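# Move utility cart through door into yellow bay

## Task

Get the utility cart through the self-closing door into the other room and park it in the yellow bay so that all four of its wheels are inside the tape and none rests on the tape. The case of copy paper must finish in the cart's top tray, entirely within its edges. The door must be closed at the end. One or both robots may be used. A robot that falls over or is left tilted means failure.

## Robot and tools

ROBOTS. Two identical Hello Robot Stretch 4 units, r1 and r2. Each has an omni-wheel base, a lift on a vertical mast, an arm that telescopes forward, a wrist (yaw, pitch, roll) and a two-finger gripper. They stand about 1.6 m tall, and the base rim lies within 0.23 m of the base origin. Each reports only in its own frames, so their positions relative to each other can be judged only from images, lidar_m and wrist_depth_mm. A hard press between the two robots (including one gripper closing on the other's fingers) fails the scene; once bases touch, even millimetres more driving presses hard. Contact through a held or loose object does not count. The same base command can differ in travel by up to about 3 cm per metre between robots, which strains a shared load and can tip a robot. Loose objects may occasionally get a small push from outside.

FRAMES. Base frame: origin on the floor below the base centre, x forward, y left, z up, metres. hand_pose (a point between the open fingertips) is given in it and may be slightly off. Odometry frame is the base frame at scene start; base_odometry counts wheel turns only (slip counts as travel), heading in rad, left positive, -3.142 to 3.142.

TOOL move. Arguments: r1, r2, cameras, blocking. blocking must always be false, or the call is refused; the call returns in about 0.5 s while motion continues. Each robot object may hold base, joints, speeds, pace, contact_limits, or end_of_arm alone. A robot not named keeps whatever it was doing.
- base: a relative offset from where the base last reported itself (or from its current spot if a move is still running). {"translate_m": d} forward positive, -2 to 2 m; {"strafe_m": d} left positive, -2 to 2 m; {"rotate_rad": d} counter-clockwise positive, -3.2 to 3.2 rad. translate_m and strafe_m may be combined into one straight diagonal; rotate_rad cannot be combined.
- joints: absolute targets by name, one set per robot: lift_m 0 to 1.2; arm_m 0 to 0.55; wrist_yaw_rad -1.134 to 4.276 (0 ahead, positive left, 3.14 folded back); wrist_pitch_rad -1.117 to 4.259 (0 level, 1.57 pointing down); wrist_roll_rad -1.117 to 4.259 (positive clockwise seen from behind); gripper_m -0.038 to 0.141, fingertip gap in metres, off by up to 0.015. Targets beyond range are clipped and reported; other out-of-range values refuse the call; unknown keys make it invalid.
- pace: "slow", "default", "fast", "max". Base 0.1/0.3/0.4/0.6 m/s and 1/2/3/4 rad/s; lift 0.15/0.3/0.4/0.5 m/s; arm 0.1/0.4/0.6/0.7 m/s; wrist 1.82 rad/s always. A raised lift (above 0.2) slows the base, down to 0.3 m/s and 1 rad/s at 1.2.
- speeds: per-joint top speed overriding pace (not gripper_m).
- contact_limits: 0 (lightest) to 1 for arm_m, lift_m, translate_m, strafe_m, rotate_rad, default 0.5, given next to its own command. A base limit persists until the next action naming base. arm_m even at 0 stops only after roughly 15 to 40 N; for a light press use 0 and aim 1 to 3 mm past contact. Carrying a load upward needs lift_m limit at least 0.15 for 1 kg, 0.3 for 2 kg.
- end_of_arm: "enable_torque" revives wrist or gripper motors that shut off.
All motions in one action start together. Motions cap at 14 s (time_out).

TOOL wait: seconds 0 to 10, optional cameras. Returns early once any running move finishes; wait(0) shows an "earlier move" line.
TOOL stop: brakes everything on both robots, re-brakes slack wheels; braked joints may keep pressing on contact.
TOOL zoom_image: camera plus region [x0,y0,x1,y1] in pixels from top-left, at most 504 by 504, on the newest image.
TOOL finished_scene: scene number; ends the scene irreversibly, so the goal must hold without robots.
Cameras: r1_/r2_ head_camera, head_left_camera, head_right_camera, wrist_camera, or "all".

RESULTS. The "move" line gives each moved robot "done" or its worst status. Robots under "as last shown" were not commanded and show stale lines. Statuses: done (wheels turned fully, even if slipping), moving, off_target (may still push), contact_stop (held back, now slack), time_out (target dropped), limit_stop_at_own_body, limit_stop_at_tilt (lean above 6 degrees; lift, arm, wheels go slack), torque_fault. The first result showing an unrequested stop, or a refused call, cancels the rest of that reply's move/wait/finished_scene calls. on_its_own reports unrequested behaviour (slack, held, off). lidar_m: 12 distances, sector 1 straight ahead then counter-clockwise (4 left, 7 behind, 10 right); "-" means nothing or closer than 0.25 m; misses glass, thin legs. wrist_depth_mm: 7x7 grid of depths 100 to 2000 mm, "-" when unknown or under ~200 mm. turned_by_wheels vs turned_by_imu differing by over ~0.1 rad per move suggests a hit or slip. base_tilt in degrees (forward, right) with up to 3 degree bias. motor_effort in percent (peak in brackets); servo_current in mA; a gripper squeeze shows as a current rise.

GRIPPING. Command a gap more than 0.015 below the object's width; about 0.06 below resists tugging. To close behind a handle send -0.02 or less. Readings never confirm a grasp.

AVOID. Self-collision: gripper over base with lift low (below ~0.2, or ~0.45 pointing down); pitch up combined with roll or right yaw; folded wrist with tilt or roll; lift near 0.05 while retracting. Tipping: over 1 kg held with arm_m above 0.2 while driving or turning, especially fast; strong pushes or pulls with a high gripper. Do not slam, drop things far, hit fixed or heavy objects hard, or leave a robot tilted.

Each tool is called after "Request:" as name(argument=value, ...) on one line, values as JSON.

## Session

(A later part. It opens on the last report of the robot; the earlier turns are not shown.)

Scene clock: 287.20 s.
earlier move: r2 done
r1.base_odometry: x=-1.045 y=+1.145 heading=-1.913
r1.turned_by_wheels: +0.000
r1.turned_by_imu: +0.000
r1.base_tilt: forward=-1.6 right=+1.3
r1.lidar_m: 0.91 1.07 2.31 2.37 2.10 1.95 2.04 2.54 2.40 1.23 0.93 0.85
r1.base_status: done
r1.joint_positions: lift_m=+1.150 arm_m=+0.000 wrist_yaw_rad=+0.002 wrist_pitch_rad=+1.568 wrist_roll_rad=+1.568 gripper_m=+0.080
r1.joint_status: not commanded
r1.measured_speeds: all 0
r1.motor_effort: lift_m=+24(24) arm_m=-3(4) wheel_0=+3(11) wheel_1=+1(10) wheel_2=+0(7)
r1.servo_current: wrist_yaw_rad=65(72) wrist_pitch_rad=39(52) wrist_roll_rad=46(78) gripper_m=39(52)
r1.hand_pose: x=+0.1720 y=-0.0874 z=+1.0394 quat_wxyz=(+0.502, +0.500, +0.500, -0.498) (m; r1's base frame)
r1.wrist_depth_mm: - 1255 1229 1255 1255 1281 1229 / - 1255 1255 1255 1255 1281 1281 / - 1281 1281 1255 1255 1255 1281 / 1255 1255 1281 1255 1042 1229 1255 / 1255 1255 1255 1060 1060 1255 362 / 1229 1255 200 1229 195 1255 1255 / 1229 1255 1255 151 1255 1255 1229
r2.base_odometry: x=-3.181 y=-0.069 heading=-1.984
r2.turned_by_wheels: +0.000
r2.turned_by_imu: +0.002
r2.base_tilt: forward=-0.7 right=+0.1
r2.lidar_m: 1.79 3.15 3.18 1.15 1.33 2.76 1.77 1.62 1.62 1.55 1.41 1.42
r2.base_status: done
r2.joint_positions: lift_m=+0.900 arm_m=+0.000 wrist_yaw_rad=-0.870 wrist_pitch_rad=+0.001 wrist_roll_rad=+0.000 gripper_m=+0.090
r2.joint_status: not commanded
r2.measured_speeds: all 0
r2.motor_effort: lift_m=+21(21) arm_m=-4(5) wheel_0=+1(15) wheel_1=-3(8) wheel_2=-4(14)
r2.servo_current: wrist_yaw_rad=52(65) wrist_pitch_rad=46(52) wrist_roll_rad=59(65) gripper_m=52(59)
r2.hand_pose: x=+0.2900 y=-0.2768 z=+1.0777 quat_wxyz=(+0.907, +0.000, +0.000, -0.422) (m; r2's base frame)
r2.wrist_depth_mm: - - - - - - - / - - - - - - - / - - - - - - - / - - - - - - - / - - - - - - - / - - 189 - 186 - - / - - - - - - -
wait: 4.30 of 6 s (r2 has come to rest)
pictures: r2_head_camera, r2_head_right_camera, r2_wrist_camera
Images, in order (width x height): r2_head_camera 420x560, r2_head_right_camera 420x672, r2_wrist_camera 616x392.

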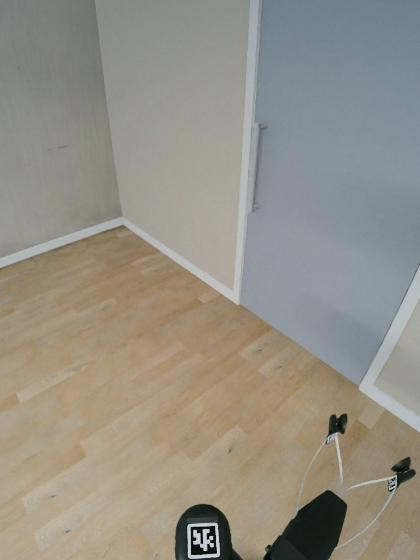

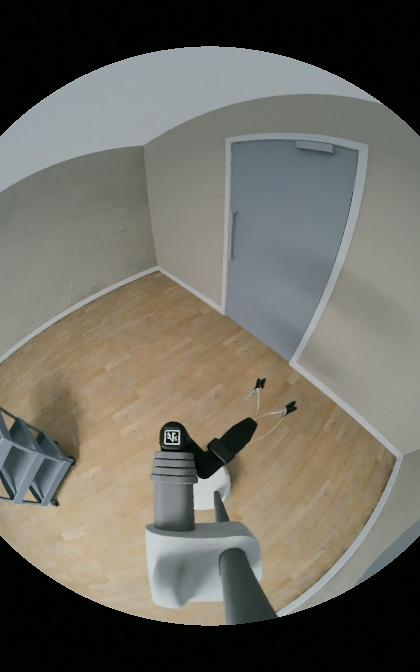

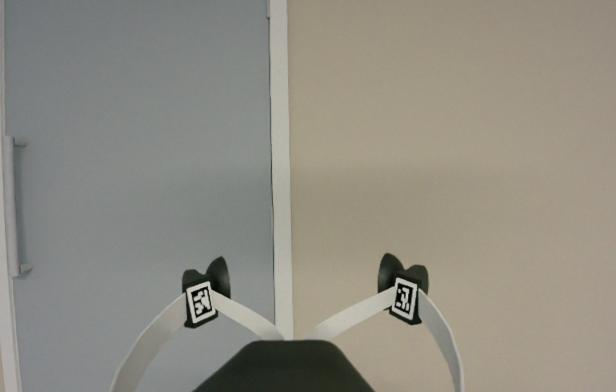

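Request:
move(r2={"base": {"translate_m": 1.266, "strafe_m": 0.101}, "pace": "fast"}, blocking=false)

Request:
wait(seconds=6, cameras=["r2_head_camera", "r2_head_right_camera", "r2_wrist_camera"])

Scene clock: 323.70 s.
move: r2 moving
r1: as last shown
r1.base_tilt: forward=-1.6 right=+1.2
r1.lidar_m: 0.89 1.09 2.30 2.37 2.10 1.97 2.04 2.54 2.38 1.26 0.95 0.86
r1.motor_effort: lift_m=+24(24) arm_m=-3(4) wheel_0=+3(3) wheel_1=+1(2) wheel_2=+1(1)
r1.servo_current: wrist_yaw_rad=59(65) wrist_pitch_rad=39(52) wrist_roll_rad=52(52) gripper_m=46(52)
r1.wrist_depth_mm: - 1255 1255 1229 1255 1229 1281 / - 1255 1255 1255 1255 1255 1255 / - 1255 1229 1255 1255 1255 1281 / 1281 1281 1229 1255 1042 1255 1255 / 1255 1229 1229 1042 1042 1229 359 / 1255 1281 199 1255 195 1281 1229 / 1255 1205 1255 151 1229 1255 1281
r2.base_odometry: x=-3.195 y=-0.107 heading=-1.984
r2.turned_by_wheels: +0.000
r2.turned_by_imu: +0.001
r2.base_tilt: forward=-0.7 right=+0.1
r2.lidar_m: 1.75 3.10 3.15 1.12 1.33 2.79 1.80 1.64 1.66 1.55 1.38 1.40
r2.base_status: translate_m moving; strafe_m moving
r2.joint_positions: lift_m=+0.900 arm_m=+0.000 wrist_yaw_rad=-0.870 wrist_pitch_rad=+0.001 wrist_roll_rad=+0.000 gripper_m=+0.090
r2.joint_status: not commanded
r2.measured_speeds: translate_m=+0.158 strafe_m=+0.010 rotate_rad=+0.004 lift_m=+0.000 arm_m=+0.000 wrist_yaw_rad=+0.000 wrist_pitch_rad=+0.000 wrist_roll_rad=+0.000
r2.motor_effort: lift_m=+20(21) arm_m=-4(4) wheel_0=+6(12) wheel_1=+7(9) wheel_2=-13(15)
r2.servo_current: wrist_yaw_rad=39(52) wrist_pitch_rad=39(46) wrist_roll_rad=46(52) gripper_m=46(59)
r2.hand_pose: x=+0.2900 y=-0.2768 z=+1.0777 quat_wxyz=(+0.907, +0.000, +0.000, -0.422) (m; r2's base frame)
r2.wrist_depth_mm: - - - - - - - / - - - - - - - / - - - - - - - / - - - - - - - / - - - - - - - / - - 189 - 186 - - / - - - - - - -
pictures: none

Scene clock: 327.93 s.
earlier move: r2 done
r1.base_odometry: x=-1.045 y=+1.145 heading=-1.913
r1.turned_by_wheels: +0.000
r1.turned_by_imu: +0.000
r1.base_tilt: forward=-1.6 right=+1.3
r1.lidar_m: 0.88 1.07 2.29 2.36 2.08 1.97 2.02 2.54 2.39 1.25 0.93 0.86
r1.base_status: not commanded
r1.joint_positions: lift_m=+1.150 arm_m=+0.000 wrist_yaw_rad=+0.002 wrist_pitch_rad=+1.568 wrist_roll_rad=+1.568 gripper_m=+0.080
r1.joint_status: not commanded
r1.measured_speeds: all 0
r1.motor_effort: lift_m=+24(24) arm_m=-3(4) wheel_0=+3(4) wheel_1=+1(2) wheel_2=+0(1)
r1.servo_current: wrist_yaw_rad=59(72) wrist_pitch_rad=39(52) wrist_roll_rad=46(65) gripper_m=39(52)
r1.hand_pose: x=+0.1720 y=-0.0874 z=+1.0394 quat_wxyz=(+0.502, +0.500, +0.500, -0.498) (m; r1's base frame)
r1.wrist_depth_mm: - 1255 1255 1255 1255 1255 1229 / - 1255 1255 1255 1255 1255 1229 / - 1255 1255 1281 1255 1255 1255 / 1281 1255 1281 1255 1042 1255 1255 / 1229 1255 1308 1060 1025 1229 364 / 1255 1255 200 1281 195 1229 1255 / 1255 1255 1255 151 1255 1255 1229
r2.base_odometry: x=-3.596 y=-1.269 heading=-1.983
r2.turned_by_wheels: +0.000
r2.turned_by_imu: +0.002
r2.base_tilt: forward=-0.7 right=+0.0
r2.lidar_m: 0.91 1.86 2.10 2.63 1.68 1.62 2.92 2.66 1.23 0.79 0.71 0.65
r2.base_status: done
r2.joint_positions: lift_m=+0.900 arm_m=+0.000 wrist_yaw_rad=-0.870 wrist_pitch_rad=+0.001 wrist_roll_rad=+0.000 gripper_m=+0.090
r2.joint_status: not commanded
r2.measured_speeds: all 0
r2.motor_effort: lift_m=+20(21) arm_m=-4(5) wheel_0=+3(12) wheel_1=+3(10) wheel_2=-1(15)
r2.servo_current: wrist_yaw_rad=46(59) wrist_pitch_rad=46(46) wrist_roll_rad=39(65) gripper_m=52(59)
r2.hand_pose: x=+0.2900 y=-0.2768 z=+1.0777 quat_wxyz=(+0.907, +0.000, +0.000, -0.422) (m; r2's base frame)
r2.wrist_depth_mm: - - 549 - - - - / - - 539 - - - - / - - 549 - - - - / - - 554 - - - - / - - 559 - - - - / - - 193 - 186 - - / - - 564 - - - -
wait: 4.23 of 6 s (r2 has come to rest)
pictures: r2_head_camera, r2_head_right_camera, r2_wrist_camera
Images, in order (width x height): r2_head_camera 420x560, r2_head_right_camera 420x672, r2_wrist_camera 616x392.

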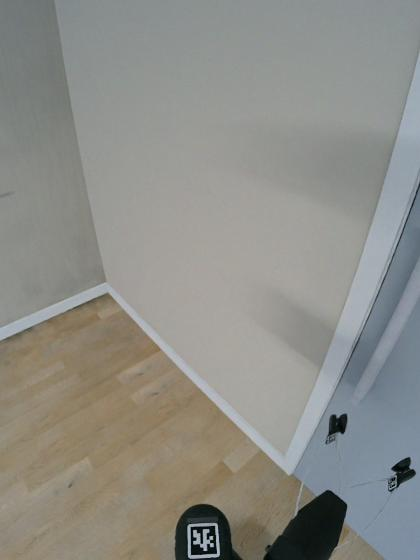

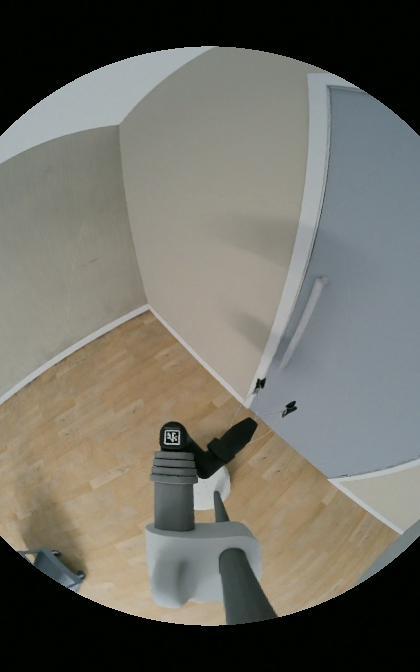

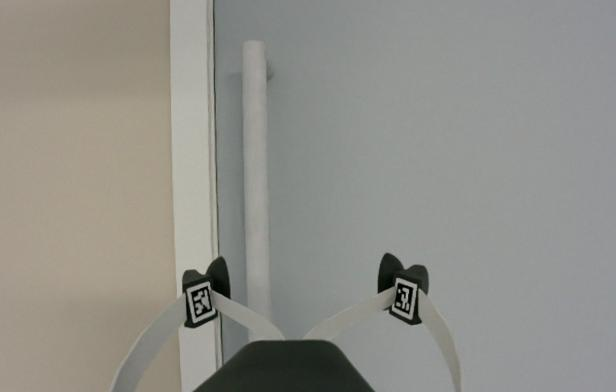

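Request:
move(r2={"base": {"translate_m": 0.144, "strafe_m": -0.075}}, blocking=false)

Request:
wait(seconds=3, cameras=["r2_wrist_camera"])

Scene clock: 339.10 s.
move: r2 moving
r1: as last shown
r1.lidar_m: 0.89 1.09 2.31 2.38 2.09 1.98 2.03 2.54 2.40 1.21 0.93 0.87
r1.motor_effort: lift_m=+24(24) arm_m=-4(4) wheel_0=+2(4) wheel_1=+1(1) wheel_2=+1(1)
r1.servo_current: wrist_yaw_rad=39(72) wrist_pitch_rad=39(46) wrist_roll_rad=59(72) gripper_m=39(46)
r1.wrist_depth_mm: - 1255 1255 1255 1255 1281 1281 / - 1255 1255 1281 1281 1255 1255 / - 1255 1255 1255 1255 1255 1229 / 1255 1308 1255 1255 1042 1255 1255 / 1255 1255 1281 1042 1042 1281 362 / 1281 1281 200 1229 196 1255 1255 / 1281 1281 1281 151 1229 1229 1255
r2.base_odometry: x=-3.624 y=-1.291 heading=-1.983
r2.turned_by_wheels: +0.000
r2.turned_by_imu: +0.001
r2.base_tilt: forward=-0.7 right=+0.0
r2.lidar_m: 0.89 1.75 2.09 2.59 1.71 1.65 2.96 2.67 1.17 0.75 0.67 0.62
r2.base_status: translate_m moving; strafe_m moving
r2.joint_positions: lift_m=+0.900 arm_m=+0.000 wrist_yaw_rad=-0.870 wrist_pitch_rad=+0.001 wrist_roll_rad=+0.000 gripper_m=+0.090
r2.joint_status: not commanded
r2.measured_speeds: translate_m=+0.123 strafe_m=-0.063 rotate_rad=+0.005 lift_m=+0.000 arm_m=+0.000 wrist_yaw_rad=+0.000 wrist_pitch_rad=+0.000 wrist_roll_rad=+0.000
r2.motor_effort: lift_m=+20(20) arm_m=-4(4) wheel_0=+11(12) wheel_1=+4(4) wheel_2=-14(14)
r2.servo_current: wrist_yaw_rad=39(65) wrist_pitch_rad=39(46) wrist_roll_rad=39(65) gripper_m=46(59)
r2.hand_pose: x=+0.2900 y=-0.2768 z=+1.0777 quat_wxyz=(+0.907, +0.000, +0.000, -0.422) (m; r2's base frame)
r2.wrist_depth_mm: - - 517 - - - - / - - 521 - - - - / - - 521 - - - - / - - 525 - - - - / - - 525 - - - - / - - 193 - 186 - - / - - 535 - - - -
pictures: none

Scene clock: 340.40 s.
earlier move: r2 done
r1.base_odometry: x=-1.045 y=+1.145 heading=-1.913
r1.turned_by_wheels: +0.000
r1.turned_by_imu: +0.000
r1.base_tilt: forward=-1.6 right=+1.3
r1.lidar_m: 0.91 1.08 2.30 2.36 2.10 1.97 2.04 2.57 2.39 1.23 0.95 0.88
r1.base_status: not commanded
r1.joint_positions: lift_m=+1.150 arm_m=+0.000 wrist_yaw_rad=+0.002 wrist_pitch_rad=+1.568 wrist_roll_rad=+1.568 gripper_m=+0.080
r1.joint_status: not commanded
r1.measured_speeds: all 0
r1.motor_effort: lift_m=+24(24) arm_m=-4(4) wheel_0=+3(4) wheel_1=+1(2) wheel_2=+0(1)
r1.servo_current: wrist_yaw_rad=59(78) wrist_pitch_rad=39(46) wrist_roll_rad=52(72) gripper_m=46(46)
r1.hand_pose: x=+0.1720 y=-0.0874 z=+1.0394 quat_wxyz=(+0.502, +0.500, +0.500, -0.498) (m; r1's base frame)
r1.wrist_depth_mm: - 1281 1255 1255 1229 1255 1281 / - 1229 1229 1281 1255 1255 1281 / - 1255 1229 1255 1205 1255 1229 / 1255 1281 1229 1281 1060 1255 1229 / 1255 1255 1229 1042 1042 1229 364 / 1229 1229 200 1255 195 1229 1229 / 1229 1255 1229 151 1281 1255 1255
r2.base_odometry: x=-3.723 y=-1.370 heading=-1.983
r2.turned_by_wheels: +0.000
r2.turned_by_imu: +0.000
r2.base_tilt: forward=-0.7 right=+0.1
r2.lidar_m: 0.72 1.49 2.04 2.53 1.86 1.80 2.98 2.70 0.98 0.63 0.55 0.47
r2.base_status: done
r2.joint_positions: lift_m=+0.900 arm_m=+0.000 wrist_yaw_rad=-0.870 wrist_pitch_rad=+0.001 wrist_roll_rad=+0.000 gripper_m=+0.090
r2.joint_status: not commanded
r2.measured_speeds: all 0
r2.motor_effort: lift_m=+21(21) arm_m=-4(5) wheel_0=+1(13) wheel_1=+5(6) wheel_2=-2(14)
r2.servo_current: wrist_yaw_rad=52(65) wrist_pitch_rad=39(46) wrist_roll_rad=52(65) gripper_m=52(59)
r2.hand_pose: x=+0.2900 y=-0.2768 z=+1.0777 quat_wxyz=(+0.907, +0.000, +0.000, -0.422) (m; r2's base frame)
r2.wrist_depth_mm: 421 415 399 399 394 389 384 / 424 418 399 399 394 392 382 / 427 418 402 402 399 392 384 / 430 421 404 334 402 394 389 / 433 424 407 334 402 397 389 / 436 427 192 332 189 399 392 / 439 427 413 - 407 397 397
wait: 1.30 of 3 s (r2 has come to rest)
pictures: r2_wrist_camera
Images, in order (width x height): r2_wrist_camera 616x392.

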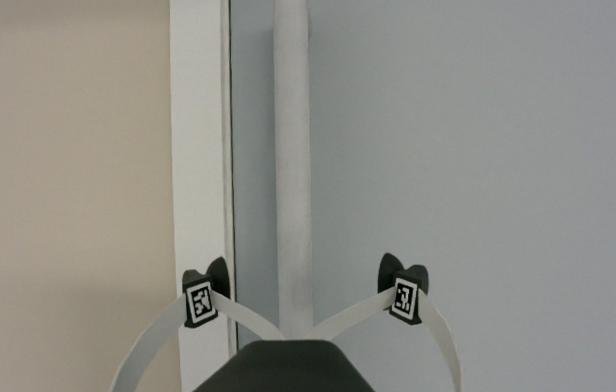

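Request:
move(r2={"base": {"translate_m": 0.127, "strafe_m": -0.103}, "joints": {"wrist_yaw_rad": -0.947}, "pace": "slow"}, blocking=false)

Request:
wait(seconds=3, cameras=["r2_wrist_camera", "r2_head_right_camera"])

Scene clock: 355.33 s.
move: r2 moving
r1: as last shown
r1.lidar_m: 0.90 1.07 2.31 2.36 2.10 1.97 2.01 2.57 2.39 1.26 0.93 0.85
r1.motor_effort: lift_m=+24(24) arm_m=-4(4) wheel_0=+3(4) wheel_1=+1(1) wheel_2=+1(1)
r1.servo_current: wrist_yaw_rad=52(65) wrist_pitch_rad=39(46) wrist_roll_rad=65(65) gripper_m=46(46)
r1.wrist_depth_mm: - 1281 1229 1255 1229 1255 1255 / - 1281 1255 1281 1229 1255 1229 / - 1255 1229 1229 1255 1255 1281 / 1255 1255 1255 1229 1025 1229 1255 / 1255 1255 1255 1042 1060 1255 362 / 1255 1255 200 1255 195 1255 1255 / 1255 1255 1255 151 1281 1255 1281
r2.base_odometry: x=-3.735 y=-1.377 heading=-1.984
r2.turned_by_wheels: -0.001
r2.turned_by_imu: +0.000
r2.base_tilt: forward=-0.7 right=+0.1
r2.lidar_m: 0.71 1.46 2.04 2.58 1.89 1.80 3.01 2.73 0.95 0.61 0.54 0.48
r2.base_status: translate_m moving; strafe_m moving
r2.joint_positions: lift_m=+0.900 arm_m=+0.000 wrist_yaw_rad=-0.944 wrist_pitch_rad=+0.001 wrist_roll_rad=+0.000 gripper_m=+0.090
r2.joint_status: wrist_yaw_rad moving
r2.measured_speeds: translate_m=+0.041 strafe_m=-0.034 rotate_rad=+0.000 lift_m=+0.000 arm_m=+0.000 wrist_yaw_rad=+0.000 wrist_pitch_rad=+0.000 wrist_roll_rad=+0.000
r2.motor_effort: lift_m=+20(20) arm_m=-4(4) wheel_0=+7(11) wheel_1=-7(7) wheel_2=-10(10)
r2.servo_current: wrist_yaw_rad=13(104) wrist_pitch_rad=39(39) wrist_roll_rad=46(46) gripper_m=52(59)
r2.hand_pose: x=+0.2693 y=-0.2849 z=+1.0777 quat_wxyz=(+0.891, +0.000, +0.000, -0.455) (m; r2's base frame)
r2.wrist_depth_mm: 392 394 397 394 397 394 399 / 397 397 397 402 397 399 399 / 397 397 399 402 399 402 402 / 402 399 399 402 402 402 404 / 402 402 392 404 407 404 404 / 404 407 193 404 189 - - / 407 407 394 - - - -
pictures: none

Scene clock: 357.70 s.
earlier move: r2 done
r1.base_odometry: x=-1.045 y=+1.145 heading=-1.913
r1.turned_by_wheels: +0.000
r1.turned_by_imu: +0.000
r1.base_tilt: forward=-1.6 right=+1.2
r1.lidar_m: 0.90 1.07 2.31 2.38 2.09 1.97 2.01 2.55 2.38 1.24 0.94 0.88
r1.base_status: not commanded
r1.joint_positions: lift_m=+1.150 arm_m=+0.000 wrist_yaw_rad=+0.002 wrist_pitch_rad=+1.568 wrist_roll_rad=+1.568 gripper_m=+0.080
r1.joint_status: not commanded
r1.measured_speeds: all 0
r1.motor_effort: lift_m=+24(24) arm_m=-4(4) wheel_0=+3(4) wheel_1=+1(2) wheel_2=+0(1)
r1.servo_current: wrist_yaw_rad=46(78) wrist_pitch_rad=46(52) wrist_roll_rad=59(72) gripper_m=39(52)
r1.hand_pose: x=+0.1720 y=-0.0874 z=+1.0394 quat_wxyz=(+0.502, +0.500, +0.500, -0.498) (m; r1's base frame)
r1.wrist_depth_mm: - 1255 1255 1255 1255 1281 1255 / - 1255 1255 1255 1281 1255 1229 / - 1255 1255 1229 1281 1255 1229 / 1281 1229 1255 1281 1060 1255 1255 / 1255 1255 1229 1042 1060 1255 364 / 1281 1255 200 1229 195 1255 1229 / 1255 1229 1255 151 1229 1229 1281
r2.base_odometry: x=-3.868 y=-1.445 heading=-1.984
r2.turned_by_wheels: +0.000
r2.turned_by_imu: +0.001
r2.base_tilt: forward=-0.7 right=+0.1
r2.lidar_m: 0.54 1.06 2.01 2.53 2.02 1.96 3.03 2.74 0.69 0.43 0.34 0.34
r2.base_status: done
r2.joint_positions: lift_m=+0.900 arm_m=+0.000 wrist_yaw_rad=-0.944 wrist_pitch_rad=+0.001 wrist_roll_rad=+0.000 gripper_m=+0.090
r2.joint_status: all done
r2.measured_speeds: all 0
r2.motor_effort: lift_m=+20(21) arm_m=-4(4) wheel_0=+5(11) wheel_1=-3(8) wheel_2=-6(11)
r2.servo_current: wrist_yaw_rad=46(104) wrist_pitch_rad=46(46) wrist_roll_rad=46(59) gripper_m=52(59)
r2.hand_pose: x=+0.2693 y=-0.2849 z=+1.0777 quat_wxyz=(+0.891, +0.000, +0.000, -0.455) (m; r2's base frame)
r2.wrist_depth_mm: 251 239 252 176 253 253 253 / 252 240 255 254 254 255 255 / 254 240 257 178 256 255 256 / 255 242 256 179 257 257 258 / 256 244 258 179 259 258 260 / 258 245 194 179 197 262 262 / 260 245 260 - 262 260 263
wait: 2.37 of 3 s (r2 has come to rest)
pictures: r2_head_right_camera, r2_wrist_camera
Images, in order (width x height): r2_head_right_camera 420x672, r2_wrist_camera 616x392.

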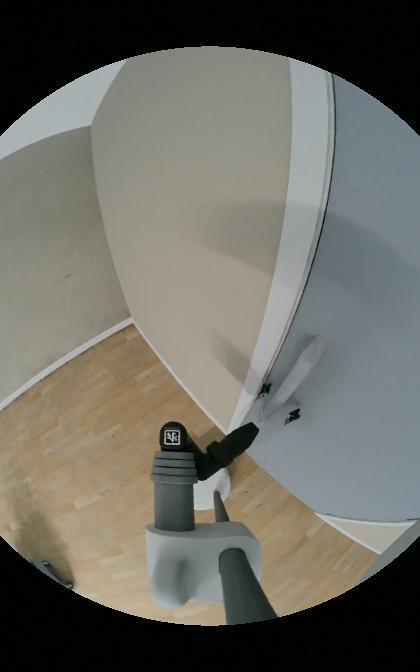

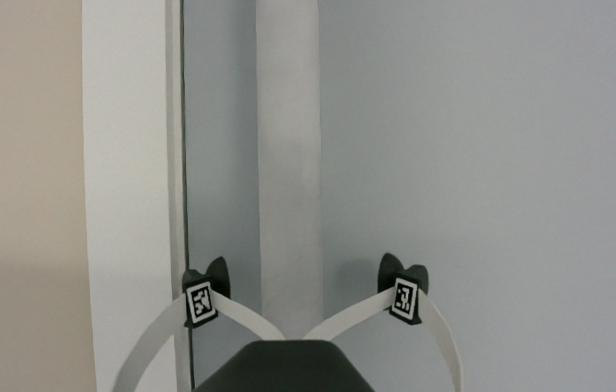

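Request:
move(r2={"base": {"translate_m": 0.018, "strafe_m": -0.014}, "pace": "slow"}, blocking=false)

Request:
wait(seconds=1.5, cameras=[])

Request:
move(r2={"joints": {"gripper_m": -0.03}}, blocking=false)

Request:
wait(seconds=2, cameras=["r2_wrist_camera"])

Scene clock: 383.83 s.
move: r2 moving
r1: as last shown
r1.base_tilt: forward=-1.6 right=+1.3
r1.lidar_m: 0.89 1.10 2.31 2.37 2.12 1.98 2.02 2.53 2.38 1.23 0.93 0.86
r1.motor_effort: lift_m=+24(24) arm_m=-4(4) wheel_0=+3(3) wheel_1=+1(2) wheel_2=+1(1)
r1.servo_current: wrist_yaw_rad=65(72) wrist_pitch_rad=39(52) wrist_roll_rad=52(59) gripper_m=33(46)
r1.wrist_depth_mm: - 1255 1255 1255 1255 1255 1229 / - 1255 1255 1229 1255 1229 1281 / - 1255 1281 1281 1255 1229 1255 / 1255 1255 1229 1255 1042 1255 1255 / 1281 1255 1255 1042 1025 1255 364 / 1255 1255 200 1255 195 1229 1281 / 1255 1255 1255 151 1255 1255 1255
r2.base_odometry: x=-3.880 y=-1.452 heading=-1.984
r2.turned_by_wheels: +0.000
r2.turned_by_imu: +0.000
r2.base_tilt: forward=-0.7 right=+0.1
r2.lidar_m: 0.52 1.08 1.98 2.53 2.05 1.94 3.06 2.76 0.70 0.43 0.33 0.30
r2.base_status: translate_m moving; strafe_m moving
r2.joint_positions: lift_m=+0.900 arm_m=+0.000 wrist_yaw_rad=-0.945 wrist_pitch_rad=+0.001 wrist_roll_rad=+0.000 gripper_m=+0.090
r2.joint_status: not commanded
r2.measured_speeds: translate_m=+0.036 strafe_m=-0.027 rotate_rad=+0.005 lift_m=+0.000 arm_m=+0.000 wrist_yaw_rad=-0.021 wrist_pitch_rad=+0.000 wrist_roll_rad=+0.000
r2.motor_effort: lift_m=+20(21) arm_m=-4(4) wheel_0=+4(10) wheel_1=-4(6) wheel_2=-8(9)
r2.servo_current: wrist_yaw_rad=33(59) wrist_pitch_rad=46(46) wrist_roll_rad=52(52) gripper_m=52(59)
r2.hand_pose: x=+0.2690 y=-0.2850 z=+1.0777 quat_wxyz=(+0.890, +0.000, +0.000, -0.455) (m; r2's base frame)
r2.wrist_depth_mm: 240 229 242 163 243 242 - / 242 229 244 166 243 244 245 / 241 231 245 165 246 246 245 / 244 231 246 168 248 247 247 / 246 234 247 167 248 249 249 / 246 234 203 167 198 250 251 / 249 235 250 - 250 251 252
pictures: none

Scene clock: 384.53 s.
earlier move: r2 done
r1.base_odometry: x=-1.045 y=+1.145 heading=-1.913
r1.turned_by_wheels: +0.000
r1.turned_by_imu: +0.000
r1.base_tilt: forward=-1.6 right=+1.3
r1.lidar_m: 0.88 1.05 2.31 2.38 2.09 1.98 2.02 2.55 2.41 1.23 0.94 0.87
r1.base_status: not commanded
r1.joint_positions: lift_m=+1.150 arm_m=+0.000 wrist_yaw_rad=+0.002 wrist_pitch_rad=+1.568 wrist_roll_rad=+1.568 gripper_m=+0.080
r1.joint_status: not commanded
r1.measured_speeds: all 0
r1.motor_effort: lift_m=+24(24) arm_m=-3(4) wheel_0=+3(3) wheel_1=+1(2) wheel_2=+0(1)
r1.servo_current: wrist_yaw_rad=59(72) wrist_pitch_rad=39(52) wrist_roll_rad=52(65) gripper_m=46(46)
r1.hand_pose: x=+0.1720 y=-0.0874 z=+1.0394 quat_wxyz=(+0.502, +0.500, +0.500, -0.498) (m; r1's base frame)
r1.wrist_depth_mm: - 1255 1255 1229 1281 1255 1281 / - 1255 1229 1255 1255 1281 1255 / - 1281 1255 1281 1255 1255 1229 / 1255 1281 1255 1281 1060 1255 1281 / 1255 1281 1255 1042 1042 1255 364 / 1255 1229 200 1255 196 1281 1281 / 1255 1255 1229 151 1229 1281 1281
r2.base_odometry: x=-3.887 y=-1.456 heading=-1.983
r2.turned_by_wheels: +0.000
r2.turned_by_imu: +0.001
r2.base_tilt: forward=-0.7 right=+0.0
r2.lidar_m: 0.51 1.04 2.02 2.50 2.07 1.99 3.04 2.74 0.68 0.41 0.32 0.33
r2.base_status: done
r2.joint_positions: lift_m=+0.900 arm_m=+0.000 wrist_yaw_rad=-0.953 wrist_pitch_rad=+0.001 wrist_roll_rad=+0.000 gripper_m=+0.090
r2.joint_status: not commanded
r2.measured_speeds: all 0
r2.motor_effort: lift_m=+20(21) arm_m=+4(4) wheel_0=+19(20) wheel_1=-6(7) wheel_2=-9(9)
r2.servo_current: wrist_yaw_rad=65(65) wrist_pitch_rad=46(46) wrist_roll_rad=59(59) gripper_m=46(59)
r2.hand_pose: x=+0.2667 y=-0.2857 z=+1.0777 quat_wxyz=(+0.889, +0.000, +0.000, -0.459) (m; r2's base frame)
r2.wrist_depth_mm: 232 220 235 157 237 238 239 / 233 221 236 158 239 239 241 / 236 224 237 159 240 241 243 / 236 224 239 162 242 243 243 / 237 227 241 163 244 244 244 / 237 227 204 161 194 245 246 / 240 228 243 - 246 247 248
wait: 0.70 of 1.5 s (r2 has come to rest)
pictures: none
No camera images: "cameras" was empty.

Scene clock: 385.03 s.
move: r2 moving
r1: as last shown
r1.lidar_m: 0.90 1.06 2.30 2.36 2.11 1.97 2.04 2.54 2.40 1.26 0.93 0.88
r1.motor_effort: lift_m=+24(24) arm_m=-4(4) wheel_0=+3(4) wheel_1=+1(2) wheel_2=+0(1)
r1.servo_current: wrist_yaw_rad=72(72) wrist_pitch_rad=39(46) wrist_roll_rad=46(52) gripper_m=46(52)
r1.wrist_depth_mm: - 1229 1255 1281 1255 1281 1281 / - 1281 1281 1255 1229 1255 1229 / - 1255 1281 1255 1255 1255 1281 / 1281 1229 1229 1255 1060 1255 1255 / 1255 1229 1255 1060 1025 1229 362 / 1229 1255 200 1255 195 1229 1255 / 1281 1229 1255 151 1255 1281 1229
r2.base_odometry: x=-3.887 y=-1.456 heading=-1.983
r2.turned_by_wheels: +0.000
r2.turned_by_imu: +0.000
r2.base_tilt: forward=-0.7 right=+0.0
r2.lidar_m: 0.48 1.05 2.02 2.47 2.03 1.97 3.04 2.76 0.67 0.42 0.31 0.32
r2.base_status: not commanded
r2.joint_positions: lift_m=+0.900 arm_m=+0.000 wrist_yaw_rad=-0.953 wrist_pitch_rad=+0.001 wrist_roll_rad=+0.000 gripper_m=+0.073
r2.joint_status: gripper_m moving
r2.measured_speeds: translate_m=+0.000 strafe_m=+0.000 rotate_rad=+0.000 lift_m=+0.000 arm_m=+0.000 wrist_yaw_rad=-0.002 wrist_pitch_rad=+0.000 wrist_roll_rad=+0.000
r2.motor_effort: lift_m=+20(21) arm_m=+4(4) wheel_0=+19(19) wheel_1=-6(7) wheel_2=-9(10)
r2.servo_current: wrist_yaw_rad=59(65) wrist_pitch_rad=39(46) wrist_roll_rad=46(52) gripper_m=182(182)
r2.hand_pose: x=+0.2667 y=-0.2857 z=+1.0777 quat_wxyz=(+0.889, +0.000, +0.000, -0.459) (m; r2's base frame)
r2.wrist_depth_mm: 232 220 236 157 237 238 240 / 234 223 236 158 239 240 241 / 236 224 237 159 241 242 241 / 237 224 240 162 242 242 243 / 237 225 241 163 242 244 245 / 239 225 241 161 192 245 246 / 241 229 242 - 246 246 249
pictures: none

Scene clock: 386.43 s.
earlier move: r2 done
r1.base_odometry: x=-1.045 y=+1.145 heading=-1.913
r1.turned_by_wheels: +0.000
r1.turned_by_imu: +0.000
r1.base_tilt: forward=-1.6 right=+1.3
r1.lidar_m: 0.89 1.07 2.32 2.36 2.11 1.96 2.03 2.57 2.39 1.23 0.95 0.85
r1.base_status: not commanded
r1.joint_positions: lift_m=+1.150 arm_m=+0.000 wrist_yaw_rad=+0.002 wrist_pitch_rad=+1.568 wrist_roll_rad=+1.568 gripper_m=+0.080
r1.joint_status: not commanded
r1.measured_speeds: all 0
r1.motor_effort: lift_m=+24(24) arm_m=-4(4) wheel_0=+3(4) wheel_1=+1(2) wheel_2=+0(1)
r1.servo_current: wrist_yaw_rad=52(72) wrist_pitch_rad=39(52) wrist_roll_rad=33(65) gripper_m=46(52)
r1.hand_pose: x=+0.1720 y=-0.0874 z=+1.0394 quat_wxyz=(+0.502, +0.500, +0.500, -0.498) (m; r1's base frame)
r1.wrist_depth_mm: - 1255 1255 1255 1255 1255 1255 / - 1255 1255 1281 1255 1255 1255 / - 1255 1255 1229 1255 1229 1229 / 1255 1255 1255 1255 1060 1255 1255 / 1255 1255 1255 1042 1042 1255 362 / 1255 1255 200 1229 195 1229 1255 / 1255 1229 1255 151 1281 1229 1229
r2.base_odometry: x=-3.888 y=-1.456 heading=-1.984
r2.turned_by_wheels: -0.001
r2.turned_by_imu: -0.001
r2.base_tilt: forward=-0.7 right=+0.1
r2.lidar_m: 0.50 1.02 2.00 2.51 2.07 1.98 3.05 2.76 0.67 0.43 0.29 0.32
r2.base_status: not commanded
r2.joint_positions: lift_m=+0.900 arm_m=+0.000 wrist_yaw_rad=-0.949 wrist_pitch_rad=+0.001 wrist_roll_rad=+0.000 gripper_m=-0.029
r2.joint_status: all done
r2.measured_speeds: all 0
r2.motor_effort: lift_m=+20(21) arm_m=+3(4) wheel_0=+1(19) wheel_1=-5(7) wheel_2=-5(10)
r2.servo_current: wrist_yaw_rad=46(65) wrist_pitch_rad=33(46) wrist_roll_rad=52(59) gripper_m=104(312)
r2.hand_pose: x=+0.2677 y=-0.2854 z=+1.0777 quat_wxyz=(+0.889, +0.000, +0.000, -0.457) (m; r2's base frame)
r2.wrist_depth_mm: 229 218 231 152 231 232 232 / 229 218 232 153 233 233 233 / 232 219 233 154 234 235 235 / 233 221 235 155 236 236 236 / 235 222 236 156 236 237 238 / 236 224 186 157 180 239 238 / 237 224 240 - 238 239 240
wait: 1.40 of 2 s (r2 has come to rest)
pictures: r2_wrist_camera
Images, in order (width x height): r2_wrist_camera 616x392.

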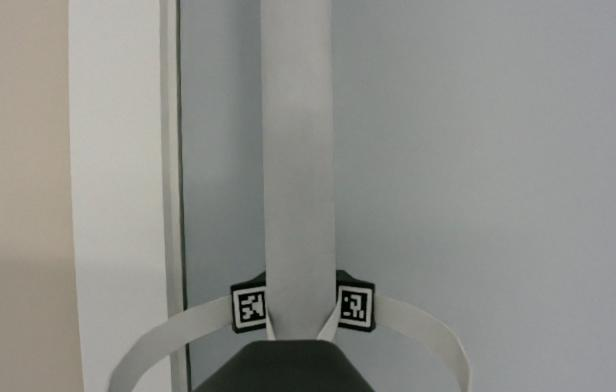

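Request:
move(r2={"base": {"translate_m": -0.235, "strafe_m": 0.121}, "joints": {"wrist_yaw_rad": -0.682}, "pace": "slow", "speeds": {"wrist_yaw_rad": 0.1}, "contact_limits": {"translate_m": 0.8}}, blocking=false)

Request:
wait(seconds=4, cameras=["r2_wrist_camera"])

Scene clock: 390.80 s.
move: r2 moving
r1: as last shown
r1.lidar_m: 0.89 1.07 2.30 2.37 2.08 1.97 2.04 2.57 2.40 1.21 0.91 0.87
r1.motor_effort: lift_m=+24(24) arm_m=-3(4) wheel_0=+3(3) wheel_1=+1(2) wheel_2=+1(1)
r1.servo_current: wrist_yaw_rad=65(65) wrist_pitch_rad=46(52) wrist_roll_rad=52(59) gripper_m=46(46)
r1.wrist_depth_mm: - 1255 1255 1255 1255 1229 1281 / - 1281 1255 1229 1255 1281 1255 / - 1281 1255 1281 1255 1255 1281 / 1255 1255 1255 1255 1042 1255 1255 / 1255 1255 1255 1025 1042 1255 362 / 1255 1255 199 1255 195 1255 1229 / 1281 1281 1255 150 1255 1281 1281
r2.base_odometry: x=-3.877 y=-1.447 heading=-1.985
r2.turned_by_wheels: +0.000
r2.turned_by_imu: +0.000
r2.base_tilt: forward=-0.6 right=+0.1
r2.lidar_m: 0.50 1.06 2.00 2.50 2.05 1.97 3.05 2.76 0.69 0.44 0.33 0.32
r2.base_status: translate_m moving; strafe_m moving
r2.joint_positions: lift_m=+0.900 arm_m=+0.000 wrist_yaw_rad=-0.911 wrist_pitch_rad=+0.001 wrist_roll_rad=+0.000 gripper_m=-0.029
r2.joint_status: wrist_yaw_rad moving
r2.measured_speeds: translate_m=-0.047 strafe_m=+0.025 rotate_rad=+0.000 lift_m=+0.000 arm_m=+0.000 wrist_yaw_rad=+0.097 wrist_pitch_rad=+0.000 wrist_roll_rad=+0.000
r2.motor_effort: lift_m=+20(21) arm_m=+4(4) wheel_0=-9(13) wheel_1=-5(5) wheel_2=+9(9)
r2.servo_current: wrist_yaw_rad=98(98) wrist_pitch_rad=39(46) wrist_roll_rad=46(52) gripper_m=111(111)
r2.contact_limits: translate_m 0.8
r2.hand_pose: x=+0.2787 y=-0.2814 z=+1.0777 quat_wxyz=(+0.898, +0.000, +0.000, -0.440) (m; r2's base frame)
r2.wrist_depth_mm: 243 229 241 161 239 237 236 / 243 229 242 163 239 239 238 / 245 231 245 163 241 240 240 / 246 232 245 165 243 241 240 / 249 234 246 165 243 242 242 / 249 236 185 166 179 244 243 / 252 236 250 - 246 244 245
pictures: none

Scene clock: 394.13 s.
earlier move: r2 done
r1.base_odometry: x=-1.045 y=+1.145 heading=-1.913
r1.turned_by_wheels: +0.000
r1.turned_by_imu: +0.000
r1.base_tilt: forward=-1.6 right=+1.3
r1.lidar_m: 0.92 1.07 2.29 2.36 2.09 1.97 2.03 2.55 2.41 1.25 0.97 0.96
r1.base_status: not commanded
r1.joint_positions: lift_m=+1.150 arm_m=+0.000 wrist_yaw_rad=+0.002 wrist_pitch_rad=+1.568 wrist_roll_rad=+1.568 gripper_m=+0.080
r1.joint_status: not commanded
r1.measured_speeds: all 0
r1.motor_effort: lift_m=+24(24) arm_m=-4(4) wheel_0=+3(4) wheel_1=+1(2) wheel_2=+0(1)
r1.servo_current: wrist_yaw_rad=33(72) wrist_pitch_rad=39(52) wrist_roll_rad=52(72) gripper_m=39(52)
r1.hand_pose: x=+0.1720 y=-0.0874 z=+1.0394 quat_wxyz=(+0.502, +0.500, +0.500, -0.498) (m; r1's base frame)
r1.wrist_depth_mm: - 1281 1255 1229 1255 1281 1281 / - 1255 1229 1281 1229 1255 1281 / 1255 1255 1255 1255 1229 1255 1229 / 1229 1229 1255 1255 1060 1229 1255 / 1281 1281 1255 1060 1060 1255 364 / 1255 1255 201 1255 195 1255 1255 / 1281 1229 1281 151 1255 1255 1255
r2.base_odometry: x=-3.683 y=-1.290 heading=-1.984
r2.turned_by_wheels: +0.000
r2.turned_by_imu: +0.002
r2.base_tilt: forward=-0.6 right=+0.1
r2.lidar_m: 0.79 1.65 2.11 2.63 1.79 1.71 2.92 2.66 1.02 0.54 0.43 0.36
r2.base_status: done
r2.joint_positions: lift_m=+0.900 arm_m=+0.000 wrist_yaw_rad=-0.675 wrist_pitch_rad=+0.001 wrist_roll_rad=+0.000 gripper_m=-0.029
r2.joint_status: all done
r2.measured_speeds: all 0
r2.motor_effort: lift_m=+20(21) arm_m=-4(4) wheel_0=-11(25) wheel_1=-4(6) wheel_2=+12(14)
r2.servo_current: wrist_yaw_rad=59(98) wrist_pitch_rad=46(46) wrist_roll_rad=46(59) gripper_m=111(117)
r2.contact_limits: translate_m 0.8
r2.hand_pose: x=+0.3414 y=-0.2485 z=+1.0777 quat_wxyz=(+0.944, +0.000, +0.000, -0.331) (m; r2's base frame)
r2.wrist_depth_mm: - - 244 163 238 236 233 / - - 245 165 239 236 234 / - - 246 164 240 237 235 / - - 248 168 242 239 236 / - - 250 165 243 240 237 / - - 185 167 182 242 239 / - - 253 - 247 242 240
wait: 3.33 of 4 s (r2 has come to rest)
pictures: r2_wrist_camera
Images, in order (width x height): r2_wrist_camera 616x392.

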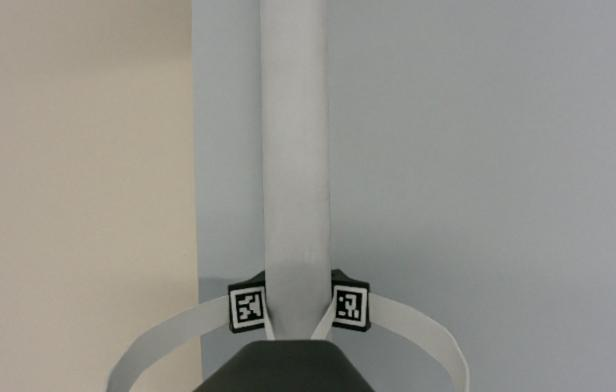

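Request:
move(r2={"base": {"translate_m": -0.2585, "strafe_m": 0.0563}, "joints": {"wrist_yaw_rad": -0.42}, "pace": "slow", "speeds": {"wrist_yaw_rad": 0.1}, "contact_limits": {"translate_m": 0.8}}, blocking=false)

Request:
wait(seconds=4, cameras=[])

Request:
move(r2={"base": {"translate_m": -0.264, "strafe_m": -0.0127}, "joints": {"wrist_yaw_rad": -0.159}, "pace": "slow", "speeds": {"wrist_yaw_rad": 0.1}, "contact_limits": {"translate_m": 0.8}}, blocking=false)

Request:
wait(seconds=4, cameras=["r2_wrist_camera", "r2_head_right_camera"])

Scene clock: 403.37 s.
move: r2 moving
r1: as last shown
r1.base_tilt: forward=-1.6 right=+1.2
r1.lidar_m: 0.93 1.10 2.32 2.38 2.11 1.97 2.00 2.58 2.41 1.24 0.97 0.95
r1.motor_effort: lift_m=+24(24) arm_m=-3(4) wheel_0=+3(3) wheel_1=+1(1) wheel_2=+1(1)
r1.servo_current: wrist_yaw_rad=52(65) wrist_pitch_rad=39(52) wrist_roll_rad=59(65) gripper_m=39(46)
r1.wrist_depth_mm: - 1255 1255 1255 1255 1229 1255 / - 1255 1255 1229 1229 1229 1229 / 1255 1229 1229 1255 1229 1255 1229 / 1255 1229 1255 1255 1042 1255 1281 / 1255 1281 1281 1042 1060 1255 362 / 1281 1255 200 1281 195 1255 1255 / 1281 1255 1229 151 1255 1281 1255
r2.base_odometry: x=-3.675 y=-1.280 heading=-1.985
r2.turned_by_wheels: -0.001
r2.turned_by_imu: +0.000
r2.base_tilt: forward=-0.6 right=+0.1
r2.lidar_m: 0.79 1.67 2.12 2.64 1.77 1.73 2.89 2.61 1.05 0.56 0.44 0.36
r2.base_status: translate_m moving; strafe_m moving
r2.joint_positions: lift_m=+0.900 arm_m=+0.000 wrist_yaw_rad=-0.636 wrist_pitch_rad=+0.001 wrist_roll_rad=+0.000 gripper_m=-0.029
r2.joint_status: wrist_yaw_rad moving
r2.measured_speeds: translate_m=-0.049 strafe_m=+0.011 rotate_rad=+0.002 lift_m=+0.000 arm_m=+0.000 wrist_yaw_rad=+0.091 wrist_pitch_rad=+0.000 wrist_roll_rad=+0.000
r2.motor_effort: lift_m=+21(21) arm_m=-4(4) wheel_0=-20(20) wheel_1=-6(6) wheel_2=+13(16)
r2.servo_current: wrist_yaw_rad=26(111) wrist_pitch_rad=46(46) wrist_roll_rad=33(52) gripper_m=111(117)
r2.contact_limits: translate_m 0.8
r2.hand_pose: x=+0.3511 y=-0.2416 z=+1.0777 quat_wxyz=(+0.950, +0.000, +0.000, -0.313) (m; r2's base frame)
r2.wrist_depth_mm: - - 246 162 237 233 229 / - - 247 163 238 235 231 / - - 248 165 240 236 232 / - - 250 167 242 236 232 / - - 251 167 243 238 235 / - - 185 168 180 239 236 / - - 253 - 244 - 238
pictures: none

Scene clock: 406.77 s.
earlier move: r2 done
r1.base_odometry: x=-1.045 y=+1.145 heading=-1.913
r1.turned_by_wheels: +0.000
r1.turned_by_imu: +0.000
r1.base_tilt: forward=-1.6 right=+1.3
r1.lidar_m: 0.92 1.09 2.30 2.34 2.12 1.96 2.01 2.54 2.40 1.25 0.97 1.05
r1.base_status: not commanded
r1.joint_positions: lift_m=+1.150 arm_m=+0.000 wrist_yaw_rad=+0.002 wrist_pitch_rad=+1.568 wrist_roll_rad=+1.568 gripper_m=+0.080
r1.joint_status: not commanded
r1.measured_speeds: all 0
r1.motor_effort: lift_m=+24(24) arm_m=-3(4) wheel_0=+3(4) wheel_1=+1(2) wheel_2=+0(1)
r1.servo_current: wrist_yaw_rad=39(72) wrist_pitch_rad=46(52) wrist_roll_rad=52(72) gripper_m=46(52)
r1.hand_pose: x=+0.1720 y=-0.0874 z=+1.0394 quat_wxyz=(+0.502, +0.500, +0.500, -0.498) (m; r1's base frame)
r1.wrist_depth_mm: 1255 1229 1229 1255 1229 1255 1255 / 1255 1255 1255 1281 1255 1255 1229 / 1255 1229 1281 1281 1255 1255 1281 / 1281 1229 1255 1229 1042 1229 1229 / 1255 1255 1281 1042 1060 1281 364 / 1255 1255 200 1255 195 1229 1229 / 1229 1255 1281 150 1255 1229 1255
r2.base_odometry: x=-3.528 y=-1.077 heading=-1.984
r2.turned_by_wheels: +0.001
r2.turned_by_imu: +0.003
r2.base_tilt: forward=-0.6 right=+0.0
r2.lidar_m: 0.50 2.14 2.27 2.86 1.48 1.52 2.74 2.49 1.40 0.73 0.49 0.38
r2.base_status: done
r2.joint_positions: lift_m=+0.900 arm_m=+0.000 wrist_yaw_rad=-0.407 wrist_pitch_rad=+0.001 wrist_roll_rad=+0.000 gripper_m=-0.029
r2.joint_status: all done
r2.measured_speeds: all 0
r2.motor_effort: lift_m=+20(21) arm_m=-4(4) wheel_0=-3(20) wheel_1=-5(7) wheel_2=+18(19)
r2.servo_current: wrist_yaw_rad=78(111) wrist_pitch_rad=39(46) wrist_roll_rad=52(59) gripper_m=111(117)
r2.contact_limits: translate_m 0.8
r2.hand_pose: x=+0.4011 y=-0.1945 z=+1.0777 quat_wxyz=(+0.979, +0.000, +0.001, -0.202) (m; r2's base frame)
r2.wrist_depth_mm: - - 246 165 236 230 226 / - - 249 165 236 232 227 / - - 248 166 238 233 229 / - - 251 167 239 234 229 / - - 251 167 241 236 231 / - - 183 168 181 237 233 / - - 254 - - 236 234
wait: 3.40 of 4 s (r2 has come to rest)
pictures: none
No camera images: "cameras" was empty.

Scene clock: 407.27 s.
move: r2 moving
r1: as last shown
r1.lidar_m: 0.91 1.07 2.31 2.37 2.11 1.96 2.03 2.57 2.39 1.23 0.97 1.03
r1.motor_effort: lift_m=+24(24) arm_m=-3(4) wheel_0=+3(4) wheel_1=+1(1) wheel_2=+1(1)
r1.servo_current: wrist_yaw_rad=39(65) wrist_pitch_rad=46(46) wrist_roll_rad=39(65) gripper_m=46(46)
r1.wrist_depth_mm: 1255 1255 1255 1255 1281 1255 1281 / 1281 1255 1281 1205 1281 1255 1229 / 1281 1255 1229 1255 1255 1255 1255 / 1255 1281 1281 1281 1060 1281 1229 / 1255 1281 1255 1042 1025 1281 364 / 1229 1255 199 1255 196 1255 1229 / 1255 1255 1255 151 1255 1229 1255
r2.base_odometry: x=-3.523 y=-1.065 heading=-1.983
r2.turned_by_wheels: +0.000
r2.turned_by_imu: +0.000
r2.base_tilt: forward=-0.6 right=+0.0
r2.lidar_m: 0.49 2.19 2.30 2.87 1.49 1.50 2.70 2.48 1.43 0.71 0.51 0.36
r2.base_status: translate_m moving; strafe_m moving
r2.joint_positions: lift_m=+0.900 arm_m=+0.000 wrist_yaw_rad=-0.368 wrist_pitch_rad=+0.001 wrist_roll_rad=+0.000 gripper_m=-0.029
r2.joint_status: wrist_yaw_rad moving
r2.measured_speeds: translate_m=-0.049 strafe_m=-0.003 rotate_rad=-0.002 lift_m=+0.000 arm_m=+0.000 wrist_yaw_rad=+0.098 wrist_pitch_rad=+0.000 wrist_roll_rad=+0.000
r2.motor_effort: lift_m=+20(21) arm_m=-4(4) wheel_0=-9(9) wheel_1=-6(8) wheel_2=+20(21)
r2.servo_current: wrist_yaw_rad=85(85) wrist_pitch_rad=39(39) wrist_roll_rad=52(59) gripper_m=111(117)
r2.contact_limits: translate_m 0.8
r2.hand_pose: x=+0.4086 y=-0.1853 z=+1.0777 quat_wxyz=(+0.983, +0.000, +0.001, -0.183) (m; r2's base frame)
r2.wrist_depth_mm: - - 247 163 236 228 222 / - - 247 164 236 229 224 / - - 250 165 236 230 225 / - - 251 167 239 232 226 / - - 253 166 240 233 228 / - - 183 167 181 235 229 / - - 257 - 242 233 231
pictures: none

Scene clock: 410.70 s.
earlier move: r2 done
r1.base_odometry: x=-1.045 y=+1.145 heading=-1.913
r1.turned_by_wheels: +0.000
r1.turned_by_imu: +0.000
r1.base_tilt: forward=-1.6 right=+1.3
r1.lidar_m: 0.91 1.07 2.30 2.36 2.09 1.98 2.02 2.54 2.39 1.23 0.98 1.11
r1.base_status: not commanded
r1.joint_positions: lift_m=+1.150 arm_m=+0.000 wrist_yaw_rad=+0.002 wrist_pitch_rad=+1.568 wrist_roll_rad=+1.568 gripper_m=+0.080
r1.joint_status: not commanded
r1.measured_speeds: all 0
r1.motor_effort: lift_m=+24(24) arm_m=-3(4) wheel_0=+2(4) wheel_1=+2(2) wheel_2=+0(1)
r1.servo_current: wrist_yaw_rad=39(65) wrist_pitch_rad=46(52) wrist_roll_rad=59(78) gripper_m=46(52)
r1.hand_pose: x=+0.1720 y=-0.0874 z=+1.0394 quat_wxyz=(+0.502, +0.500, +0.500, -0.498) (m; r1's base frame)
r1.wrist_depth_mm: 1229 1255 1255 1255 1281 1255 1255 / 1255 1281 1229 1255 1255 1281 1255 / 1255 1255 1281 1229 1229 1255 1255 / 1255 1229 1255 1255 1060 1255 1255 / 1255 1281 1281 1060 1060 1255 362 / 1255 1255 200 1281 196 1255 1255 / 1255 1229 1229 151 1281 1255 1255
r2.base_odometry: x=-3.434 y=-0.830 heading=-1.982
r2.turned_by_wheels: +0.001
r2.turned_by_imu: +0.005
r2.base_tilt: forward=-0.6 right=+0.0
r2.lidar_m: 0.37 2.46 2.51 3.16 1.31 1.86 2.48 2.26 1.62 1.05 0.56 0.42
r2.base_status: done
r2.joint_positions: lift_m=+0.900 arm_m=+0.000 wrist_yaw_rad=-0.138 wrist_pitch_rad=+0.001 wrist_roll_rad=+0.000 gripper_m=-0.029
r2.joint_status: all done
r2.measured_speeds: all 0
r2.on_its_own: wrist_yaw_rad is at rest, and its servo_current (117 mA) is outside its rest range (0 to 104 mA)
r2.motor_effort: lift_m=+20(21) arm_m=-4(4) wheel_0=+7(11) wheel_1=-6(9) wheel_2=+22(24)
r2.servo_current: wrist_yaw_rad=117(130) wrist_pitch_rad=39(46) wrist_roll_rad=39(72) gripper_m=111(117)
r2.contact_limits: translate_m 0.8
r2.hand_pose: x=+0.4445 y=-0.1264 z=+1.0777 quat_wxyz=(+0.998, +0.000, +0.001, -0.069) (m; r2's base frame)
r2.wrist_depth_mm: - - 248 175 233 224 218 / - - 249 236 233 225 220 / - - 250 172 235 227 221 / - - 252 172 236 229 223 / - - 252 172 238 229 224 / - - 179 167 236 230 224 / - - 258 - 237 229 226
wait: 3.43 of 4 s (r2 has come to rest)
pictures: r2_head_right_camera, r2_wrist_camera
Images, in order (width x height): r2_head_right_camera 420x672, r2_wrist_camera 616x392.

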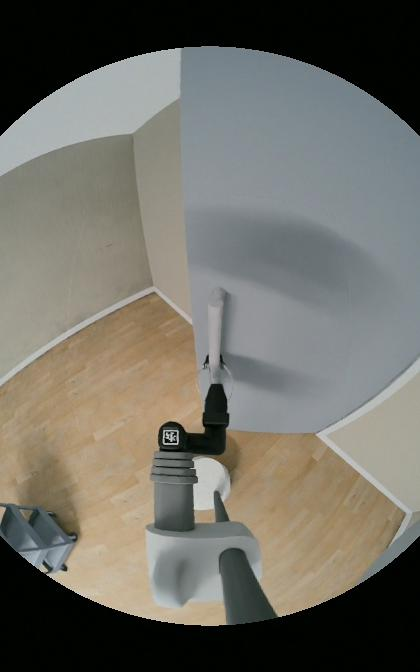

